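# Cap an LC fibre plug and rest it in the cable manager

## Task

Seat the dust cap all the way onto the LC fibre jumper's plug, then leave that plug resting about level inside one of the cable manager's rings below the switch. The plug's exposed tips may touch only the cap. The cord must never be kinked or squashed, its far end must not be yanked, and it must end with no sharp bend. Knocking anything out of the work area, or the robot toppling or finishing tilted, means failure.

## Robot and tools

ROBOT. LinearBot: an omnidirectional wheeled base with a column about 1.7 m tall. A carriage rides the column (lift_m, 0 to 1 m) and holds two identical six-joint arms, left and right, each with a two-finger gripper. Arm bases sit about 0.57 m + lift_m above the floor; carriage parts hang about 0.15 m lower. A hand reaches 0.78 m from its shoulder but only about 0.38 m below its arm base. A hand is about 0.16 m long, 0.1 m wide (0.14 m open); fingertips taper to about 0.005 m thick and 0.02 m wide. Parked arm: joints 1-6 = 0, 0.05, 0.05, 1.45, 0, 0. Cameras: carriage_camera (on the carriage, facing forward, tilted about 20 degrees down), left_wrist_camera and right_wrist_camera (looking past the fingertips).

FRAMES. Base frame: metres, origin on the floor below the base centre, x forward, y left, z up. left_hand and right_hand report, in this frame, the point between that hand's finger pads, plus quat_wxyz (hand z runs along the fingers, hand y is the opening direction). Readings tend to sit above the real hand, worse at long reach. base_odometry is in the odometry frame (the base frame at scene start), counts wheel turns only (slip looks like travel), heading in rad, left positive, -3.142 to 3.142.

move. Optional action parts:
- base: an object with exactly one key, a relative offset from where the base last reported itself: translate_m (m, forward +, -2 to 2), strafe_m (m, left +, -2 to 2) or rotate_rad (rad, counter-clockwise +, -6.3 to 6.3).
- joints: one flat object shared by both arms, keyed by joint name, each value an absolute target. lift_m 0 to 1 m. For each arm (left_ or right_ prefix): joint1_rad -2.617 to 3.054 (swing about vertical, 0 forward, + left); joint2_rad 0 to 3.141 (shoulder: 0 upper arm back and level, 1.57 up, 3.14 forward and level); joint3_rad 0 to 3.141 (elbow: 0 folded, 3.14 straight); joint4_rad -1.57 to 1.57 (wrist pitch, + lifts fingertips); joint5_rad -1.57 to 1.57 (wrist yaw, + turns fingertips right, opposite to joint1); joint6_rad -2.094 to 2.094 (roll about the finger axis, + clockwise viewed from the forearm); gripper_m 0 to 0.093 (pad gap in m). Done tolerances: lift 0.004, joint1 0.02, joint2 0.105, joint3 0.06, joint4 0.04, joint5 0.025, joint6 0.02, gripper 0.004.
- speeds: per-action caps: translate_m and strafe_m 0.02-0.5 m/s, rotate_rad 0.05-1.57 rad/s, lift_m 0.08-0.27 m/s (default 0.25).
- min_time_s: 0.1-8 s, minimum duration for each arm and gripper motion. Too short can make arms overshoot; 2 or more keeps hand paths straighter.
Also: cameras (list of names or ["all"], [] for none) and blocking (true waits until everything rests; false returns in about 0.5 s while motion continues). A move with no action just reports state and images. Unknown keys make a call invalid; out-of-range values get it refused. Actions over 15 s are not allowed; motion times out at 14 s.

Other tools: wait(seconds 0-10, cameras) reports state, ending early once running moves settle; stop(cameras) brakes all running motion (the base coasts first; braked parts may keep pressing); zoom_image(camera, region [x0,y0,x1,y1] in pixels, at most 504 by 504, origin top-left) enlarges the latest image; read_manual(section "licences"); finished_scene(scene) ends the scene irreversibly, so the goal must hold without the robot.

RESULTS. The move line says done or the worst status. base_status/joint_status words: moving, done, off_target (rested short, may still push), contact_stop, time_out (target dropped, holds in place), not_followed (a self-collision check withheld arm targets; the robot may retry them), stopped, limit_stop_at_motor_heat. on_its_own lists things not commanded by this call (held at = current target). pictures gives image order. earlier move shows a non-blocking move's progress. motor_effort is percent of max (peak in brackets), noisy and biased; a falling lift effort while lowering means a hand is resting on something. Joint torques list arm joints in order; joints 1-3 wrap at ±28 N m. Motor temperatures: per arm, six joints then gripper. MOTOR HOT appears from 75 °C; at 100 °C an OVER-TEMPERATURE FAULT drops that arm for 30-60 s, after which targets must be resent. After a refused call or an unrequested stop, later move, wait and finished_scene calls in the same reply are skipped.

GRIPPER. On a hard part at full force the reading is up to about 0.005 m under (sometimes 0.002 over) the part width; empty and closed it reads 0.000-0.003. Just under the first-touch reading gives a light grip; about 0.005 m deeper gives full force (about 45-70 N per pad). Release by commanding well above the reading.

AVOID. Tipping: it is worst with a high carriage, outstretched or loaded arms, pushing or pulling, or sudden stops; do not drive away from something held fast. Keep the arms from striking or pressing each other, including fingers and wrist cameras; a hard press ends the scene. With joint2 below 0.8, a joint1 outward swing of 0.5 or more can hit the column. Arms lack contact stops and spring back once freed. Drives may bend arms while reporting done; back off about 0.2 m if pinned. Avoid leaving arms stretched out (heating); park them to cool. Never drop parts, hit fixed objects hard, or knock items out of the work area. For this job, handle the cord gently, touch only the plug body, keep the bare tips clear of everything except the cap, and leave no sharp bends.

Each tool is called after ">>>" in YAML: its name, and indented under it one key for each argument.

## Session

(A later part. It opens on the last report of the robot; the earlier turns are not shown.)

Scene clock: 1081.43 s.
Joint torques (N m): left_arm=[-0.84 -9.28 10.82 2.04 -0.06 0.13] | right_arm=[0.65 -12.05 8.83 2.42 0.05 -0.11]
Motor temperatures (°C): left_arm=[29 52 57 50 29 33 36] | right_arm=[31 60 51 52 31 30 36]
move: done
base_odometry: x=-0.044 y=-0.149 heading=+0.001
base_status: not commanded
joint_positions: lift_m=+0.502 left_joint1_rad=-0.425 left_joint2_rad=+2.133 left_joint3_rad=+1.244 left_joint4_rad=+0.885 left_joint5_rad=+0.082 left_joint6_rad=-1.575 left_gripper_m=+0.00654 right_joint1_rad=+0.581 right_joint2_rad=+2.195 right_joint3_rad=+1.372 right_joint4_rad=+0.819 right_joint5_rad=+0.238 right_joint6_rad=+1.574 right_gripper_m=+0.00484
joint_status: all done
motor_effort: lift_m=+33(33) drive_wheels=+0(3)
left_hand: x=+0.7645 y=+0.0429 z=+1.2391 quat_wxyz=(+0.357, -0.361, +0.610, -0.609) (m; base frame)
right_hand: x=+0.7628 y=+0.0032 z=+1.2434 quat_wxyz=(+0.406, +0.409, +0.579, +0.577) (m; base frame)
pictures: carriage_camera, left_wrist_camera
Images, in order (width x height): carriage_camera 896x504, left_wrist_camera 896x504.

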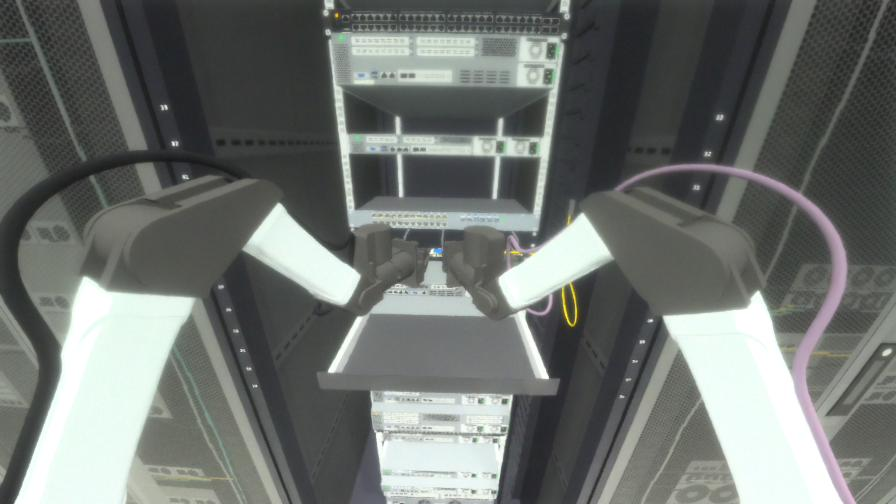

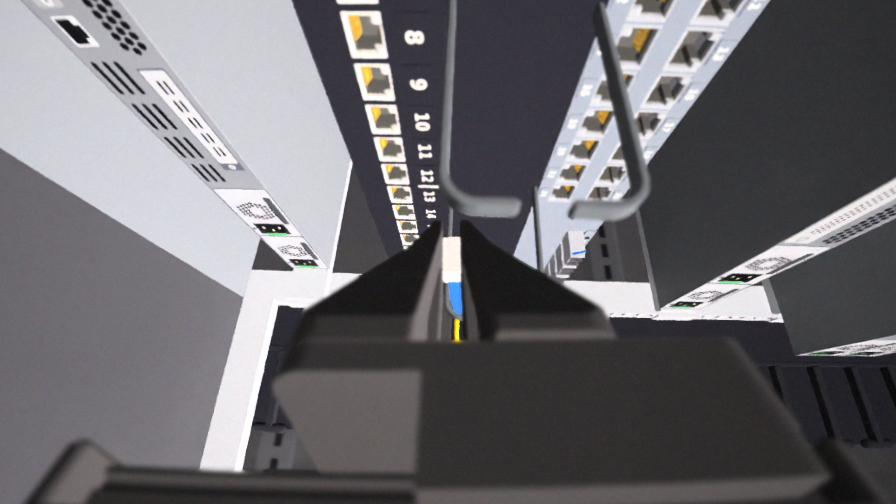

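>>> move:
  joints: {"left_joint4_rad": 0.907}
  min_time_s: 0.5
  cameras: ["left_wrist_camera"]

>>> zoom_image:
  camera: "left_wrist_camera"
  region: [436, 264, 468, 296]

Scene clock: 1101.27 s.
Joint torques (N m): left_arm=[-0.84 -9.26 10.82 2.31 -0.06 0.14] | right_arm=[0.68 -12.07 8.83 2.42 0.05 -0.11]
Motor temperatures (°C): left_arm=[29 52 58 49 29 33 36] | right_arm=[31 60 52 52 31 30 36]
move: done
base_odometry: x=-0.044 y=-0.149 heading=+0.001
base_status: not commanded
joint_positions: lift_m=+0.502 left_joint1_rad=-0.425 left_joint2_rad=+2.133 left_joint3_rad=+1.244 left_joint4_rad=+0.890 left_joint5_rad=+0.081 left_joint6_rad=-1.575 left_gripper_m=+0.00654 right_joint1_rad=+0.581 right_joint2_rad=+2.195 right_joint3_rad=+1.372 right_joint4_rad=+0.819 right_joint5_rad=+0.238 right_joint6_rad=+1.574 right_gripper_m=+0.00484
joint_status: all done
motor_effort: lift_m=+33(33) drive_wheels=-2(3)
left_hand: x=+0.7645 y=+0.0430 z=+1.2402 quat_wxyz=(+0.358, -0.360, +0.608, -0.610) (m; base frame)
right_hand: x=+0.7628 y=+0.0032 z=+1.2434 quat_wxyz=(+0.406, +0.409, +0.579, +0.577) (m; base frame)
pictures: left_wrist_camera
Images, in order (width x height): left_wrist_camera 896x504.

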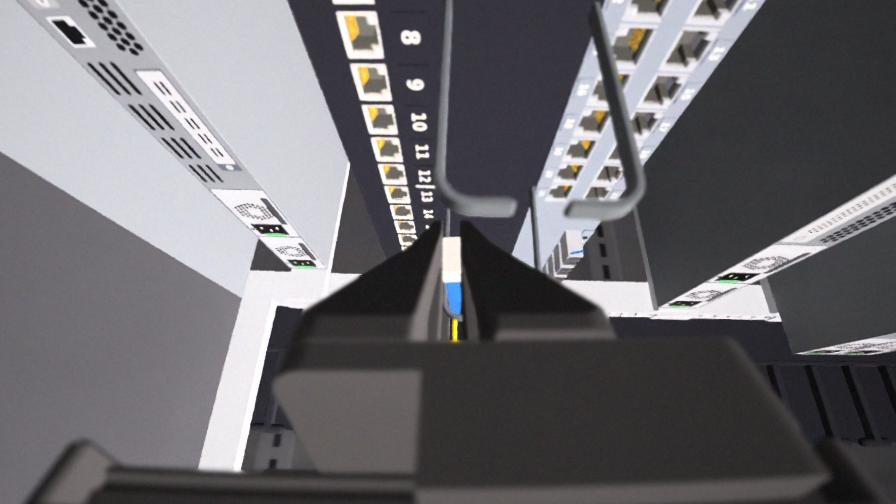

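Scaled by 15.750 from the camera's 896x504 image, which has a finer 1280x720 frame.

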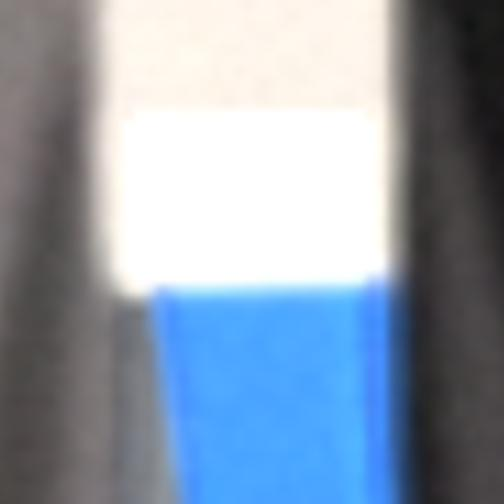

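>>> move:
  joints: {"left_joint1_rad": -0.442, "left_joint2_rad": 2.152, "left_joint3_rad": 1.2868, "left_joint5_rad": 0.0625}
  min_time_s: 0.8
  cameras: ["carriage_camera", "left_wrist_camera"]

>>> zoom_image:
  camera: "carriage_camera"
  region: [426, 244, 446, 258]

>>> zoom_image:
  camera: "left_wrist_camera"
  region: [436, 264, 468, 296]

Scene clock: 1112.50 s.
Joint torques (N m): left_arm=[-0.77 -9.47 10.66 2.32 -0.02 0.14] | right_arm=[0.65 -12.05 8.83 2.42 0.05 -0.11]
Motor temperatures (°C): left_arm=[29 52 58 51 29 33 36] | right_arm=[31 60 52 52 31 30 36]
move: done
base_odometry: x=-0.044 y=-0.149 heading=+0.001
base_status: not commanded
joint_positions: lift_m=+0.502 left_joint1_rad=-0.432 left_joint2_rad=+2.138 left_joint3_rad=+1.250 left_joint4_rad=+0.890 left_joint5_rad=+0.071 left_joint6_rad=-1.575 left_gripper_m=+0.00654 right_joint1_rad=+0.581 right_joint2_rad=+2.195 right_joint3_rad=+1.372 right_joint4_rad=+0.819 right_joint5_rad=+0.238 right_joint6_rad=+1.574 right_gripper_m=+0.00484
joint_status: all done
motor_effort: lift_m=+33(33) drive_wheels=+1(3)
left_hand: x=+0.7645 y=+0.0403 z=+1.2403 quat_wxyz=(+0.359, -0.361, +0.607, -0.610) (m; base frame)
right_hand: x=+0.7628 y=+0.0032 z=+1.2434 quat_wxyz=(+0.406, +0.409, +0.579, +0.577) (m; base frame)
pictures: carriage_camera, left_wrist_camera
Images, in order (width x height): carriage_camera 896x504, left_wrist_camera 896x504.

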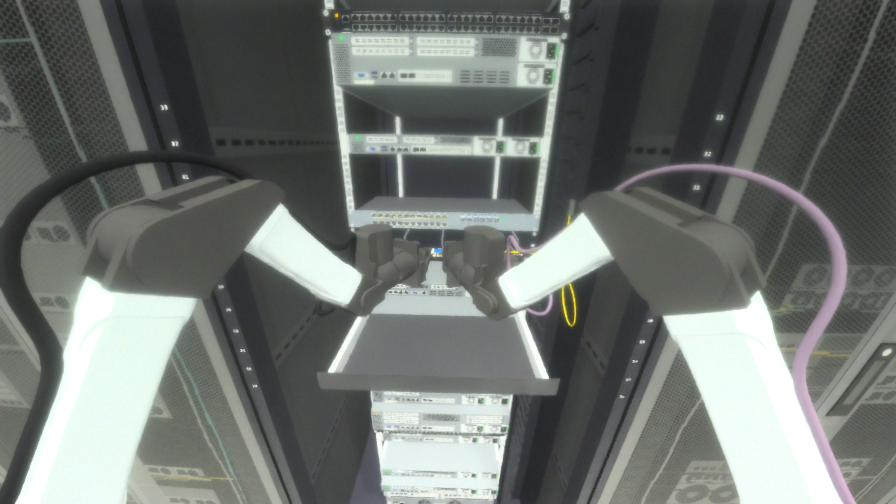

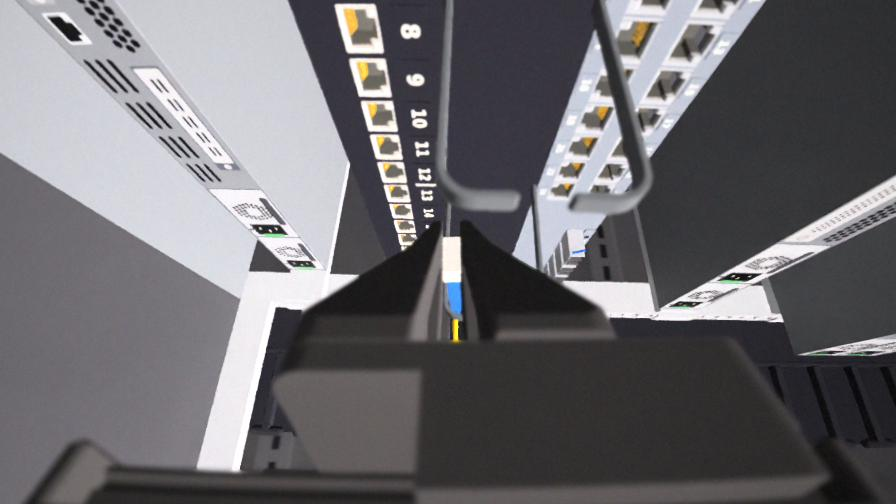

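Scaled by 25.200 from the camera's 896x504 image, which has a finer 1280x720 frame.

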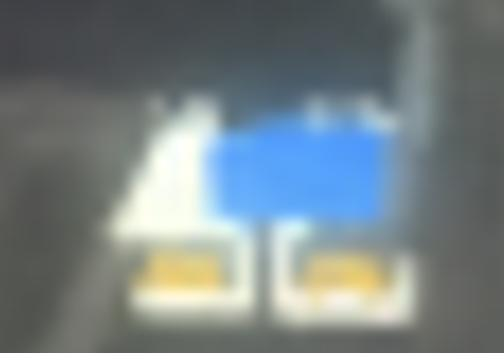

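Scaled by 15.750 from the camera's 896x504 image, which has a finer 1280x720 frame.

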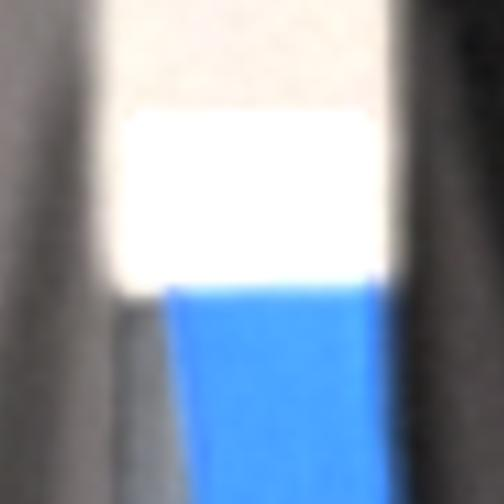

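>>> move:
  joints: {"left_joint1_rad": -0.447, "left_joint2_rad": 2.154, "left_joint3_rad": 1.2928, "left_joint5_rad": 0.0575}
  min_time_s: 0.8
  cameras: ["carriage_camera", "left_wrist_camera"]

>>> zoom_image:
  camera: "carriage_camera"
  region: [426, 244, 446, 258]

>>> zoom_image:
  camera: "left_wrist_camera"
  region: [436, 264, 468, 296]

Scene clock: 1126.20 s.
Joint torques (N m): left_arm=[-0.94 -9.31 11.21 2.32 0.01 0.14] | right_arm=[0.68 -12.05 8.84 2.43 0.06 -0.11]
Motor temperatures (°C): left_arm=[29 52 58 52 29 33 36] | right_arm=[31 60 52 52 31 30 36]
move: done
base_odometry: x=-0.044 y=-0.149 heading=+0.001
base_status: not commanded
joint_positions: lift_m=+0.502 left_joint1_rad=-0.435 left_joint2_rad=+2.138 left_joint3_rad=+1.250 left_joint4_rad=+0.890 left_joint5_rad=+0.063 left_joint6_rad=-1.575 left_gripper_m=+0.00654 right_joint1_rad=+0.581 right_joint2_rad=+2.195 right_joint3_rad=+1.372 right_joint4_rad=+0.819 right_joint5_rad=+0.238 right_joint6_rad=+1.574 right_gripper_m=+0.00484
joint_status: all done
motor_effort: lift_m=+33(33) drive_wheels=+0(5)
left_hand: x=+0.7644 y=+0.0399 z=+1.2403 quat_wxyz=(+0.361, -0.362, +0.606, -0.609) (m; base frame)
right_hand: x=+0.7628 y=+0.0032 z=+1.2434 quat_wxyz=(+0.406, +0.409, +0.579, +0.577) (m; base frame)
pictures: carriage_camera, left_wrist_camera
Images, in order (width x height): carriage_camera 896x504, left_wrist_camera 896x504.

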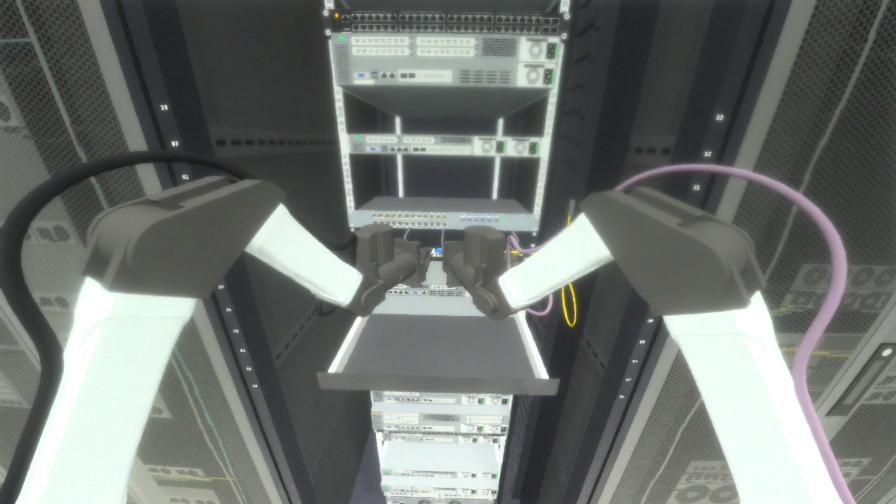

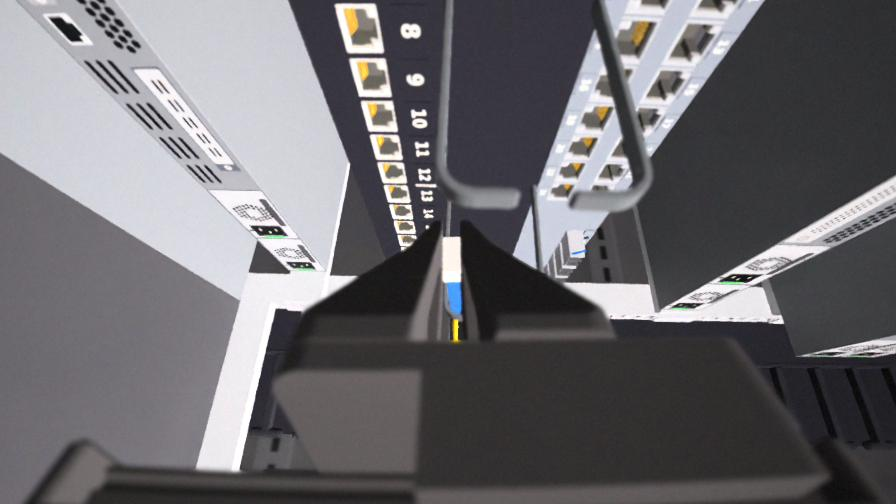

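Scaled by 25.200 from the camera's 896x504 image, which has a finer 1280x720 frame.

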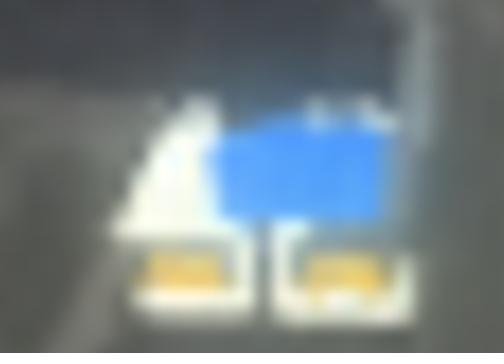

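Scaled by 15.750 from the camera's 896x504 image, which has a finer 1280x720 frame.

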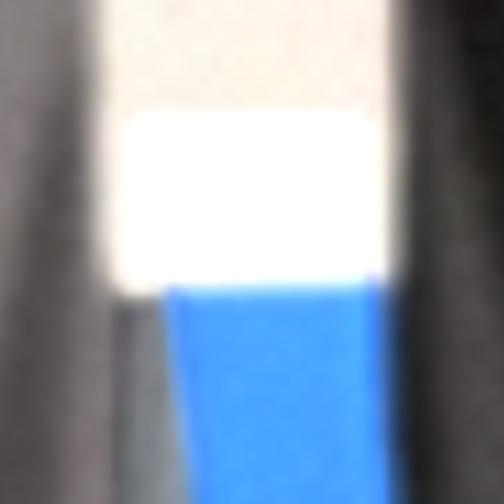

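>>> move:
  joints: {"left_joint1_rad": -0.455, "left_joint3_rad": 1.289}
  min_time_s: 0.8
  cameras: ["carriage_camera", "left_wrist_camera"]

>>> zoom_image:
  camera: "carriage_camera"
  region: [426, 244, 446, 258]

>>> zoom_image:
  camera: "left_wrist_camera"
  region: [436, 264, 468, 296]

Scene clock: 1136.00 s.
Joint torques (N m): left_arm=[-1.29 -9.29 10.86 2.31 0.11 0.14] | right_arm=[0.66 -12.07 8.85 2.42 0.04 -0.11]
Motor temperatures (°C): left_arm=[29 51 59 52 29 33 36] | right_arm=[31 60 52 52 31 30 36]
move: done
base_odometry: x=-0.044 y=-0.149 heading=+0.001
base_status: not commanded
joint_positions: lift_m=+0.502 left_joint1_rad=-0.438 left_joint2_rad=+2.138 left_joint3_rad=+1.250 left_joint4_rad=+0.890 left_joint5_rad=+0.053 left_joint6_rad=-1.575 left_gripper_m=+0.00654 right_joint1_rad=+0.581 right_joint2_rad=+2.195 right_joint3_rad=+1.372 right_joint4_rad=+0.819 right_joint5_rad=+0.239 right_joint6_rad=+1.574 right_gripper_m=+0.00484
joint_status: all done
motor_effort: lift_m=+33(33) drive_wheels=+0(4)
left_hand: x=+0.7643 y=+0.0395 z=+1.2403 quat_wxyz=(+0.363, -0.364, +0.605, -0.608) (m; base frame)
right_hand: x=+0.7629 y=+0.0030 z=+1.2434 quat_wxyz=(+0.406, +0.409, +0.578, +0.577) (m; base frame)
pictures: carriage_camera, left_wrist_camera
Images, in order (width x height): carriage_camera 896x504, left_wrist_camera 896x504.

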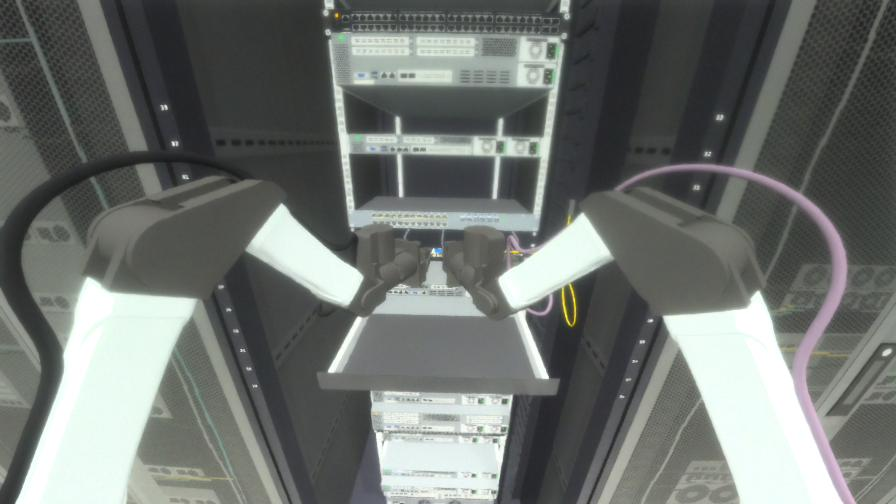

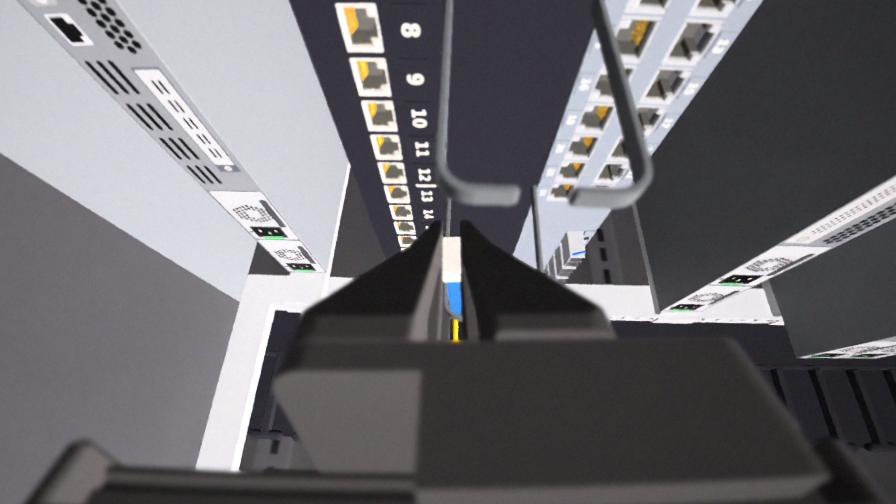

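Scaled by 25.200 from the camera's 896x504 image, which has a finer 1280x720 frame.

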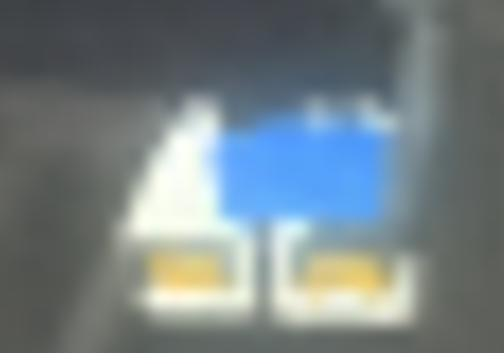

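Scaled by 15.750 from the camera's 896x504 image, which has a finer 1280x720 frame.

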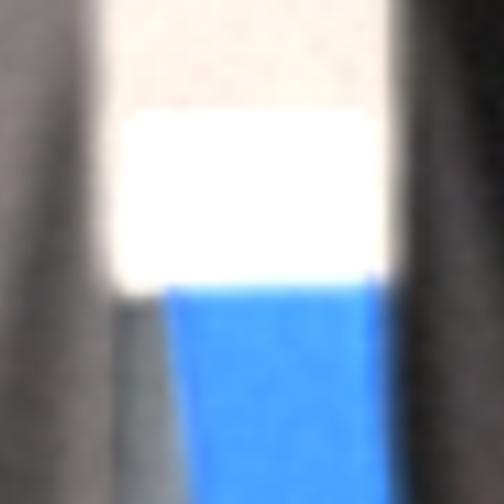

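>>> move:
  joints: {"left_joint1_rad": -0.462, "left_joint5_rad": 0.10, "right_joint1_rad": 0.600, "right_joint5_rad": 0.175}
  min_time_s: 1.0
  cameras: ["carriage_camera", "left_wrist_camera"]

>>> zoom_image:
  camera: "carriage_camera"
  region: [426, 244, 446, 258]

>>> zoom_image:
  camera: "left_wrist_camera"
  region: [436, 264, 468, 296]

Scene clock: 1150.97 s.
Joint torques (N m): left_arm=[-1.8 -9.26 10.86 2.31 0.48 0.13] | right_arm=[1.84 -12.04 8.84 2.42 -0.57 -0.11]
Motor temperatures (°C): left_arm=[29 51 59 53 29 33 36] | right_arm=[31 60 52 52 31 30 36]
move: off_target
base_odometry: x=-0.044 y=-0.149 heading=+0.001
base_status: not commanded
joint_positions: lift_m=+0.502 left_joint1_rad=-0.439 left_joint2_rad=+2.138 left_joint3_rad=+1.250 left_joint4_rad=+0.890 left_joint5_rad=+0.054 left_joint6_rad=-1.575 left_gripper_m=+0.00654 right_joint1_rad=+0.581 right_joint2_rad=+2.195 right_joint3_rad=+1.372 right_joint4_rad=+0.819 right_joint5_rad=+0.229 right_joint6_rad=+1.574 right_gripper_m=+0.00484
joint_status: left_joint1_rad off_target (ended at -0.439, target -0.462); left_joint5_rad off_target (ended at +0.054, target +0.100); right_joint5_rad off_target (ended at +0.229, target +0.175); the others done
motor_effort: lift_m=+33(33) drive_wheels=-2(4)
left_hand: x=+0.7639 y=+0.0387 z=+1.2403 quat_wxyz=(+0.362, -0.364, +0.606, -0.608) (m; base frame)
right_hand: x=+0.7620 y=+0.0051 z=+1.2434 quat_wxyz=(+0.403, +0.406, +0.581, +0.579) (m; base frame)
pictures: carriage_camera, left_wrist_camera
Images, in order (width x height): carriage_camera 896x504, left_wrist_camera 896x504.

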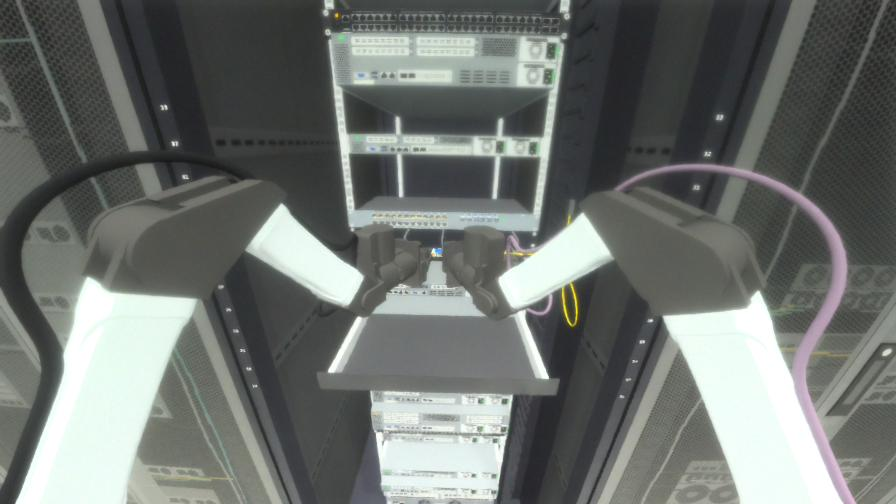

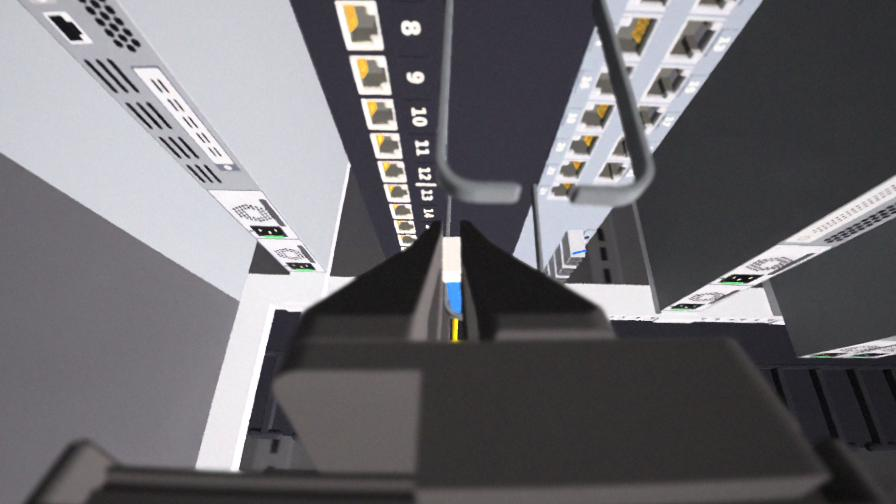

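Scaled by 25.200 from the camera's 896x504 image, which has a finer 1280x720 frame.

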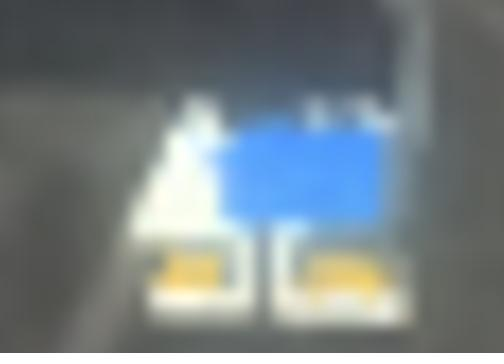

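Scaled by 15.750 from the camera's 896x504 image, which has a finer 1280x720 frame.

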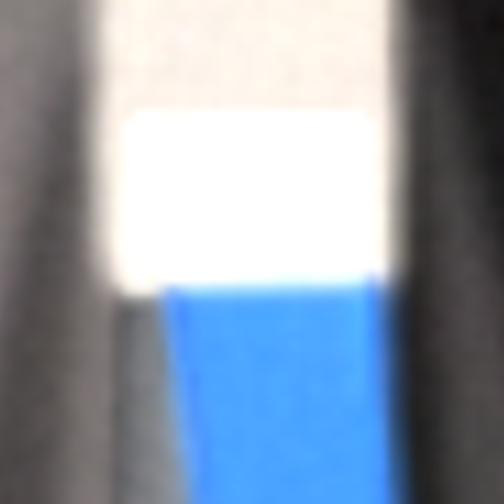

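>>> move:
  joints: {"left_joint1_rad": -0.477, "left_joint5_rad": 0.135, "right_joint1_rad": 0.607, "right_joint5_rad": 0.135}
  min_time_s: 1.0
  cameras: ["carriage_camera", "left_wrist_camera"]

>>> zoom_image:
  camera: "carriage_camera"
  region: [426, 244, 446, 258]

>>> zoom_image:
  camera: "left_wrist_camera"
  region: [436, 264, 468, 296]

Scene clock: 1160.13 s.
Joint torques (N m): left_arm=[-2.93 -9.31 10.85 2.31 0.74 0.14] | right_arm=[2.54 -12.05 8.85 2.43 -0.95 -0.12]
Motor temperatures (°C): left_arm=[29 51 59 53 29 33 36] | right_arm=[31 60 52 52 31 30 36]
move: off_target
base_odometry: x=-0.044 y=-0.149 heading=+0.001
base_status: not commanded
joint_positions: lift_m=+0.502 left_joint1_rad=-0.440 left_joint2_rad=+2.138 left_joint3_rad=+1.250 left_joint4_rad=+0.890 left_joint5_rad=+0.060 left_joint6_rad=-1.575 left_gripper_m=+0.00654 right_joint1_rad=+0.581 right_joint2_rad=+2.195 right_joint3_rad=+1.372 right_joint4_rad=+0.819 right_joint5_rad=+0.224 right_joint6_rad=+1.575 right_gripper_m=+0.00484
joint_status: left_joint1_rad off_target (ended at -0.440, target -0.477); left_joint5_rad off_target (ended at +0.060, target +0.135); right_joint1_rad off_target (ended at +0.581, target +0.607); right_joint5_rad off_target (ended at +0.224, target +0.135)
motor_effort: lift_m=+33(33) drive_wheels=-2(4)
left_hand: x=+0.7633 y=+0.0376 z=+1.2403 quat_wxyz=(+0.360, -0.362, +0.607, -0.610) (m; base frame)
right_hand: x=+0.7617 y=+0.0059 z=+1.2434 quat_wxyz=(+0.401, +0.405, +0.582, +0.580) (m; base frame)
pictures: carriage_camera, left_wrist_camera
Images, in order (width x height): carriage_camera 896x504, left_wrist_camera 896x504.

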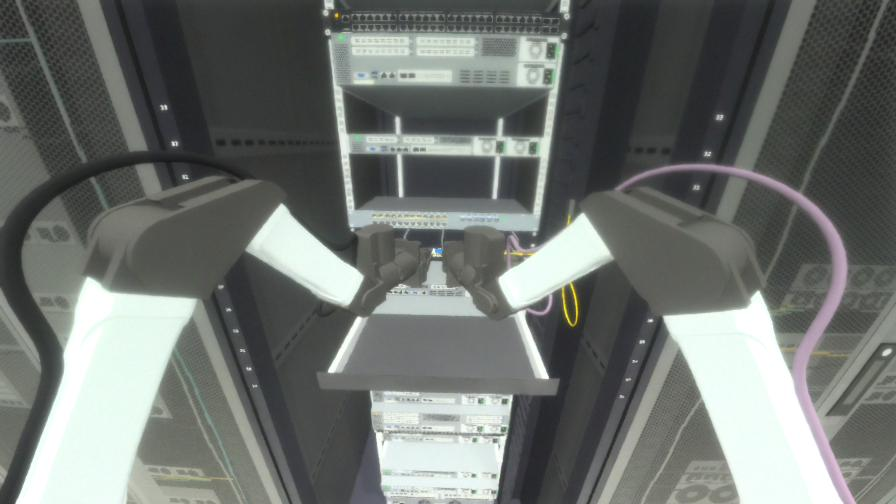

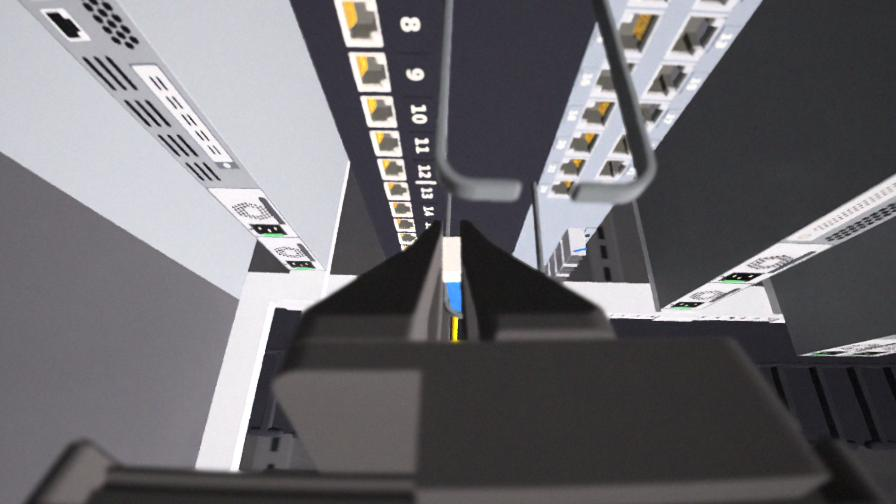

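Scaled by 25.200 from the camera's 896x504 image, which has a finer 1280x720 frame.

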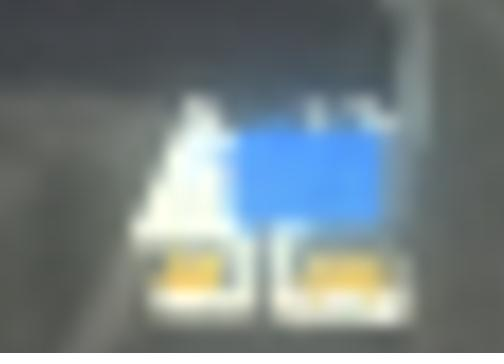

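Scaled by 15.750 from the camera's 896x504 image, which has a finer 1280x720 frame.

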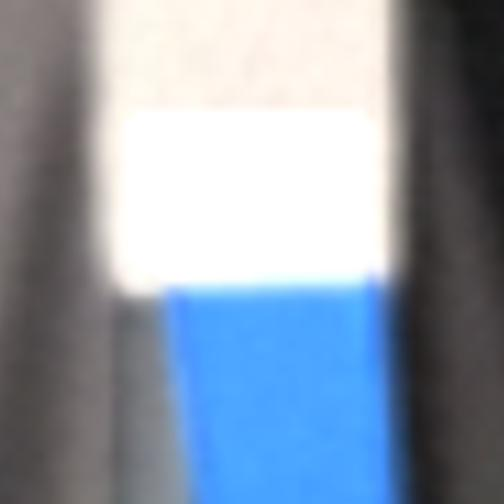

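>>> move:
  joints: {"left_joint1_rad": -0.490, "left_joint2_rad": 2.156, "left_joint3_rad": 1.292, "left_joint5_rad": 0.16, "right_joint1_rad": 0.613, "right_joint5_rad": 0.115}
  min_time_s: 1.0
  cameras: ["carriage_camera", "left_wrist_camera"]

>>> zoom_image:
  camera: "carriage_camera"
  region: [426, 244, 446, 258]

>>> zoom_image:
  camera: "left_wrist_camera"
  region: [436, 264, 468, 296]

Scene clock: 1170.47 s.
Joint torques (N m): left_arm=[-3.93 -9.33 10.85 2.31 0.94 0.14] | right_arm=[3.12 -12.05 8.83 2.43 -1.14 -0.12]
Motor temperatures (°C): left_arm=[30 51 59 53 30 33 36] | right_arm=[31 60 52 52 32 30 36]
move: off_target
base_odometry: x=-0.044 y=-0.149 heading=+0.001
base_status: not commanded
joint_positions: lift_m=+0.502 left_joint1_rad=-0.441 left_joint2_rad=+2.140 left_joint3_rad=+1.253 left_joint4_rad=+0.890 left_joint5_rad=+0.065 left_joint6_rad=-1.575 left_gripper_m=+0.00654 right_joint1_rad=+0.581 right_joint2_rad=+2.195 right_joint3_rad=+1.372 right_joint4_rad=+0.819 right_joint5_rad=+0.223 right_joint6_rad=+1.575 right_gripper_m=+0.00484
joint_status: left_joint1_rad off_target (ended at -0.441, target -0.490); left_joint5_rad off_target (ended at +0.065, target +0.160); right_joint1_rad off_target (ended at +0.581, target +0.613); right_joint5_rad off_target (ended at +0.223, target +0.115); the others done
motor_effort: lift_m=+33(33) drive_wheels=-1(4)
left_hand: x=+0.7632 y=+0.0360 z=+1.2401 quat_wxyz=(+0.358, -0.360, +0.608, -0.611) (m; base frame)
right_hand: x=+0.7616 y=+0.0061 z=+1.2434 quat_wxyz=(+0.401, +0.405, +0.582, +0.581) (m; base frame)
pictures: carriage_camera, left_wrist_camera
Images, in order (width x height): carriage_camera 896x504, left_wrist_camera 896x504.

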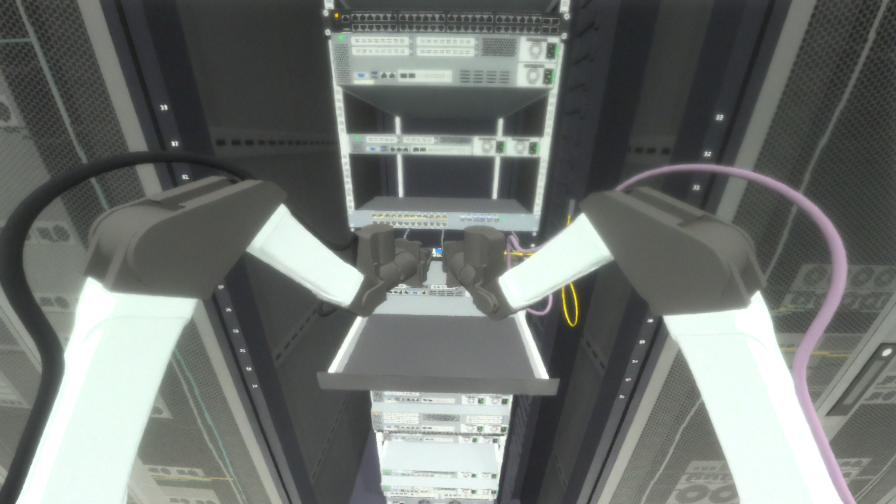

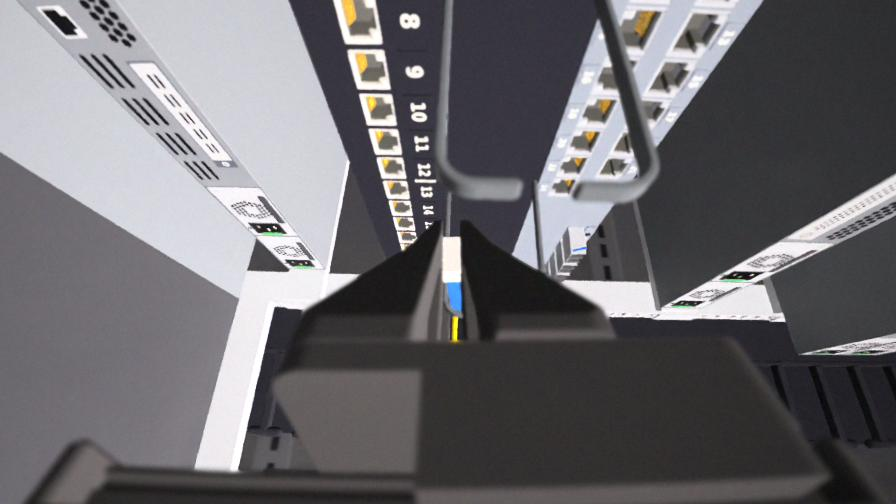

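Scaled by 25.200 from the camera's 896x504 image, which has a finer 1280x720 frame.

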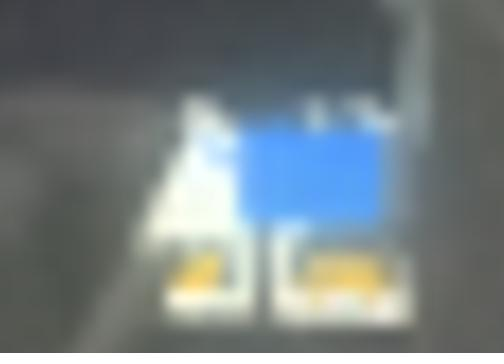

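Scaled by 15.750 from the camera's 896x504 image, which has a finer 1280x720 frame.

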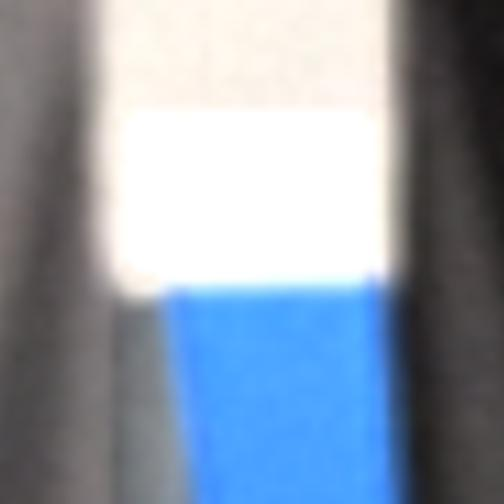

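>>> move:
  joints: {"left_joint1_rad": -0.503, "left_joint2_rad": 2.158, "left_joint3_rad": 1.295, "left_joint5_rad": 0.19, "right_joint1_rad": 0.620, "right_joint5_rad": 0.085}
  min_time_s: 1.0
  cameras: ["carriage_camera", "left_wrist_camera", "right_wrist_camera"]

>>> zoom_image:
  camera: "carriage_camera"
  region: [426, 244, 446, 258]

>>> zoom_image:
  camera: "left_wrist_camera"
  region: [410, 220, 490, 330]

>>> zoom_image:
  camera: "right_wrist_camera"
  region: [420, 215, 484, 340]

Scene clock: 1181.40 s.
Joint torques (N m): left_arm=[-4.86 -9.22 11.14 2.31 1.17 0.13] | right_arm=[3.84 -12.03 8.85 2.43 -1.42 -0.13]
Motor temperatures (°C): left_arm=[30 54 62 53 30 33 36] | right_arm=[31 60 52 52 32 30 36]
move: off_target
base_odometry: x=-0.044 y=-0.149 heading=+0.001
base_status: not commanded
joint_positions: lift_m=+0.502 left_joint1_rad=-0.442 left_joint2_rad=+2.140 left_joint3_rad=+1.253 left_joint4_rad=+0.890 left_joint5_rad=+0.068 left_joint6_rad=-1.575 left_gripper_m=+0.00654 right_joint1_rad=+0.581 right_joint2_rad=+2.195 right_joint3_rad=+1.372 right_joint4_rad=+0.819 right_joint5_rad=+0.219 right_joint6_rad=+1.575 right_gripper_m=+0.00484
joint_status: left_joint1_rad off_target (ended at -0.442, target -0.503); left_joint5_rad off_target (ended at +0.068, target +0.190); right_joint1_rad off_target (ended at +0.581, target +0.620); right_joint5_rad off_target (ended at +0.219, target +0.085); the others done
motor_effort: lift_m=+33(33) drive_wheels=+1(3)
left_hand: x=+0.7627 y=+0.0350 z=+1.2401 quat_wxyz=(+0.357, -0.358, +0.608, -0.611) (m; base frame)
right_hand: x=+0.7614 y=+0.0067 z=+1.2434 quat_wxyz=(+0.400, +0.404, +0.582, +0.581) (m; base frame)
pictures: carriage_camera, left_wrist_camera, right_wrist_camera
Images, in order (width x height): carriage_camera 896x504, left_wrist_camera 896x504, right_wrist_camera 896x504.

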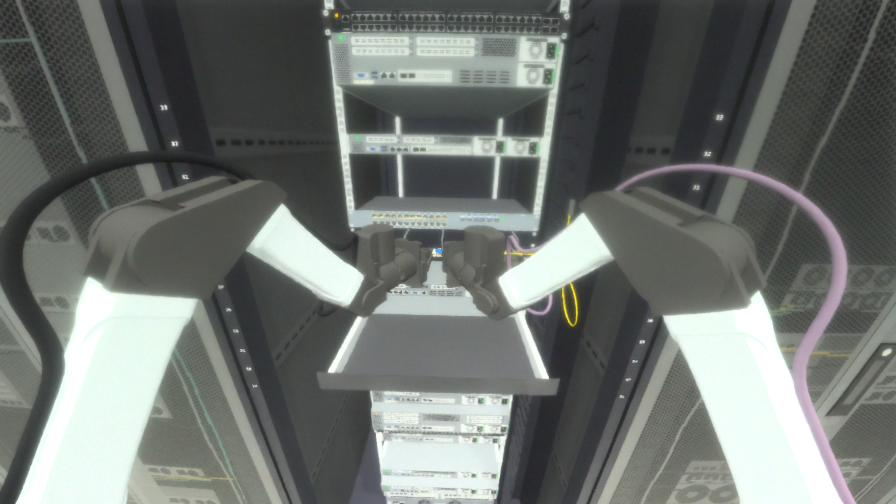

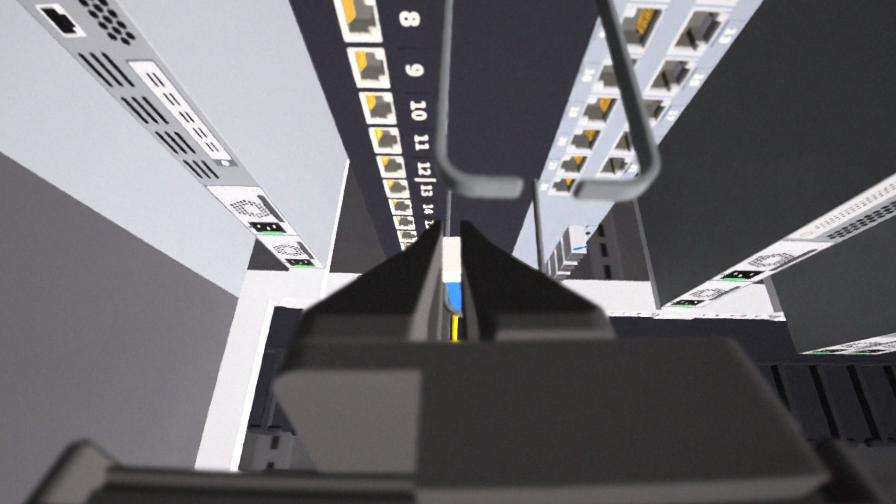

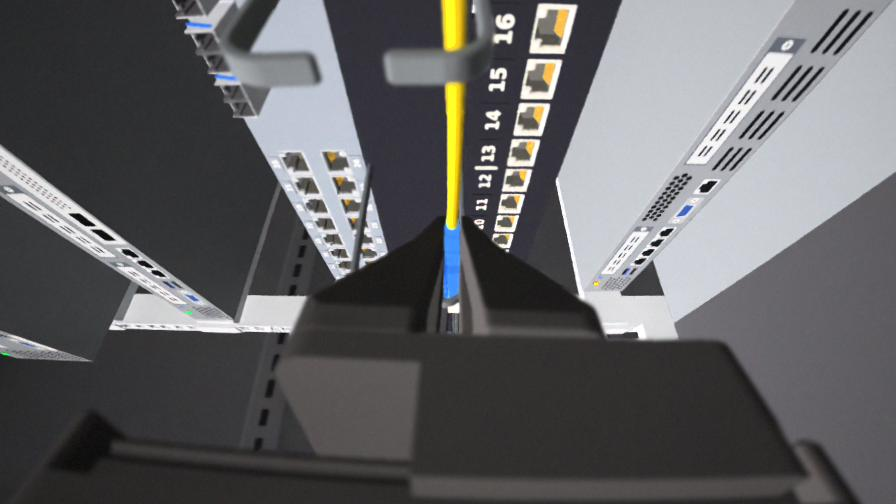

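Scaled by 25.200 from the camera's 896x504 image, which has a finer 1280x720 frame.

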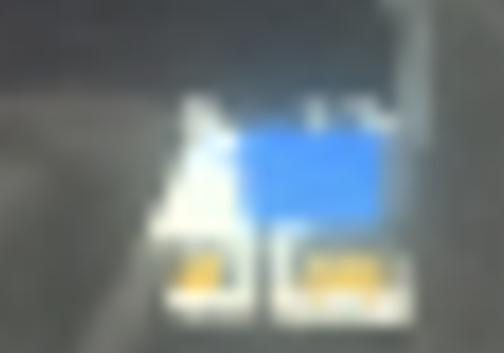

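Scaled by 4.582 from the camera's 896x504 image, which has a finer 1280x720 frame.

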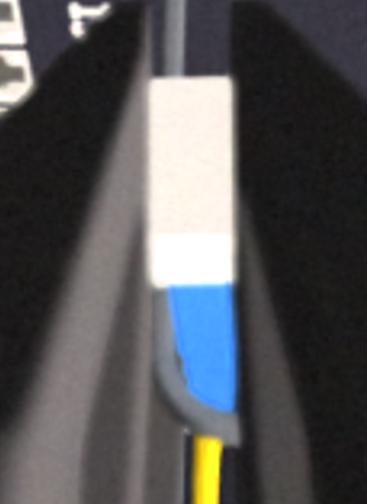

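Scaled by 4.032 from the camera's 896x504 image, which has a finer 1280x720 frame.

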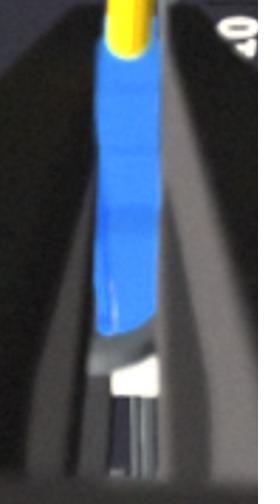

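>>> zoom_image:
  camera: "right_wrist_camera"
  region: [436, 280, 468, 320]

>>> zoom_image:
  camera: "carriage_camera"
  region: [430, 245, 442, 257]

>>> zoom_image:
  camera: "left_wrist_camera"
  region: [440, 274, 468, 302]

Scaled by 12.600 from the camera's 896x504 image, which has a finer 1280x720 frame.

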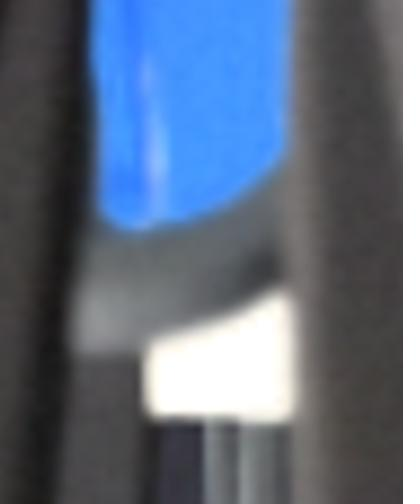

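Scaled by 42.000 from the camera's 896x504 image, which has a finer 1280x720 frame.

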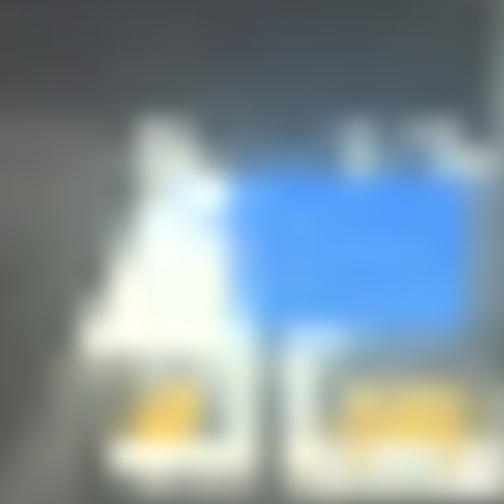

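Scaled by 18.000 from the camera's 896x504 image, which has a finer 1280x720 frame.

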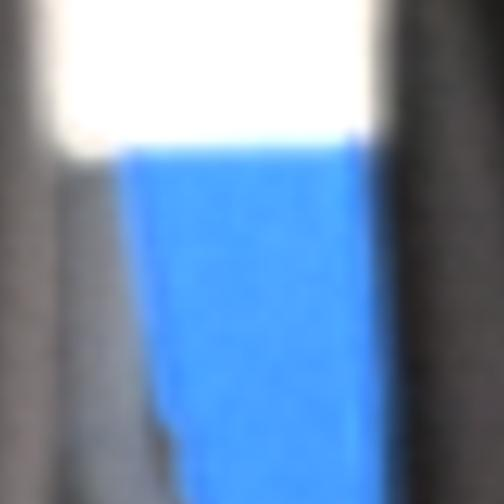

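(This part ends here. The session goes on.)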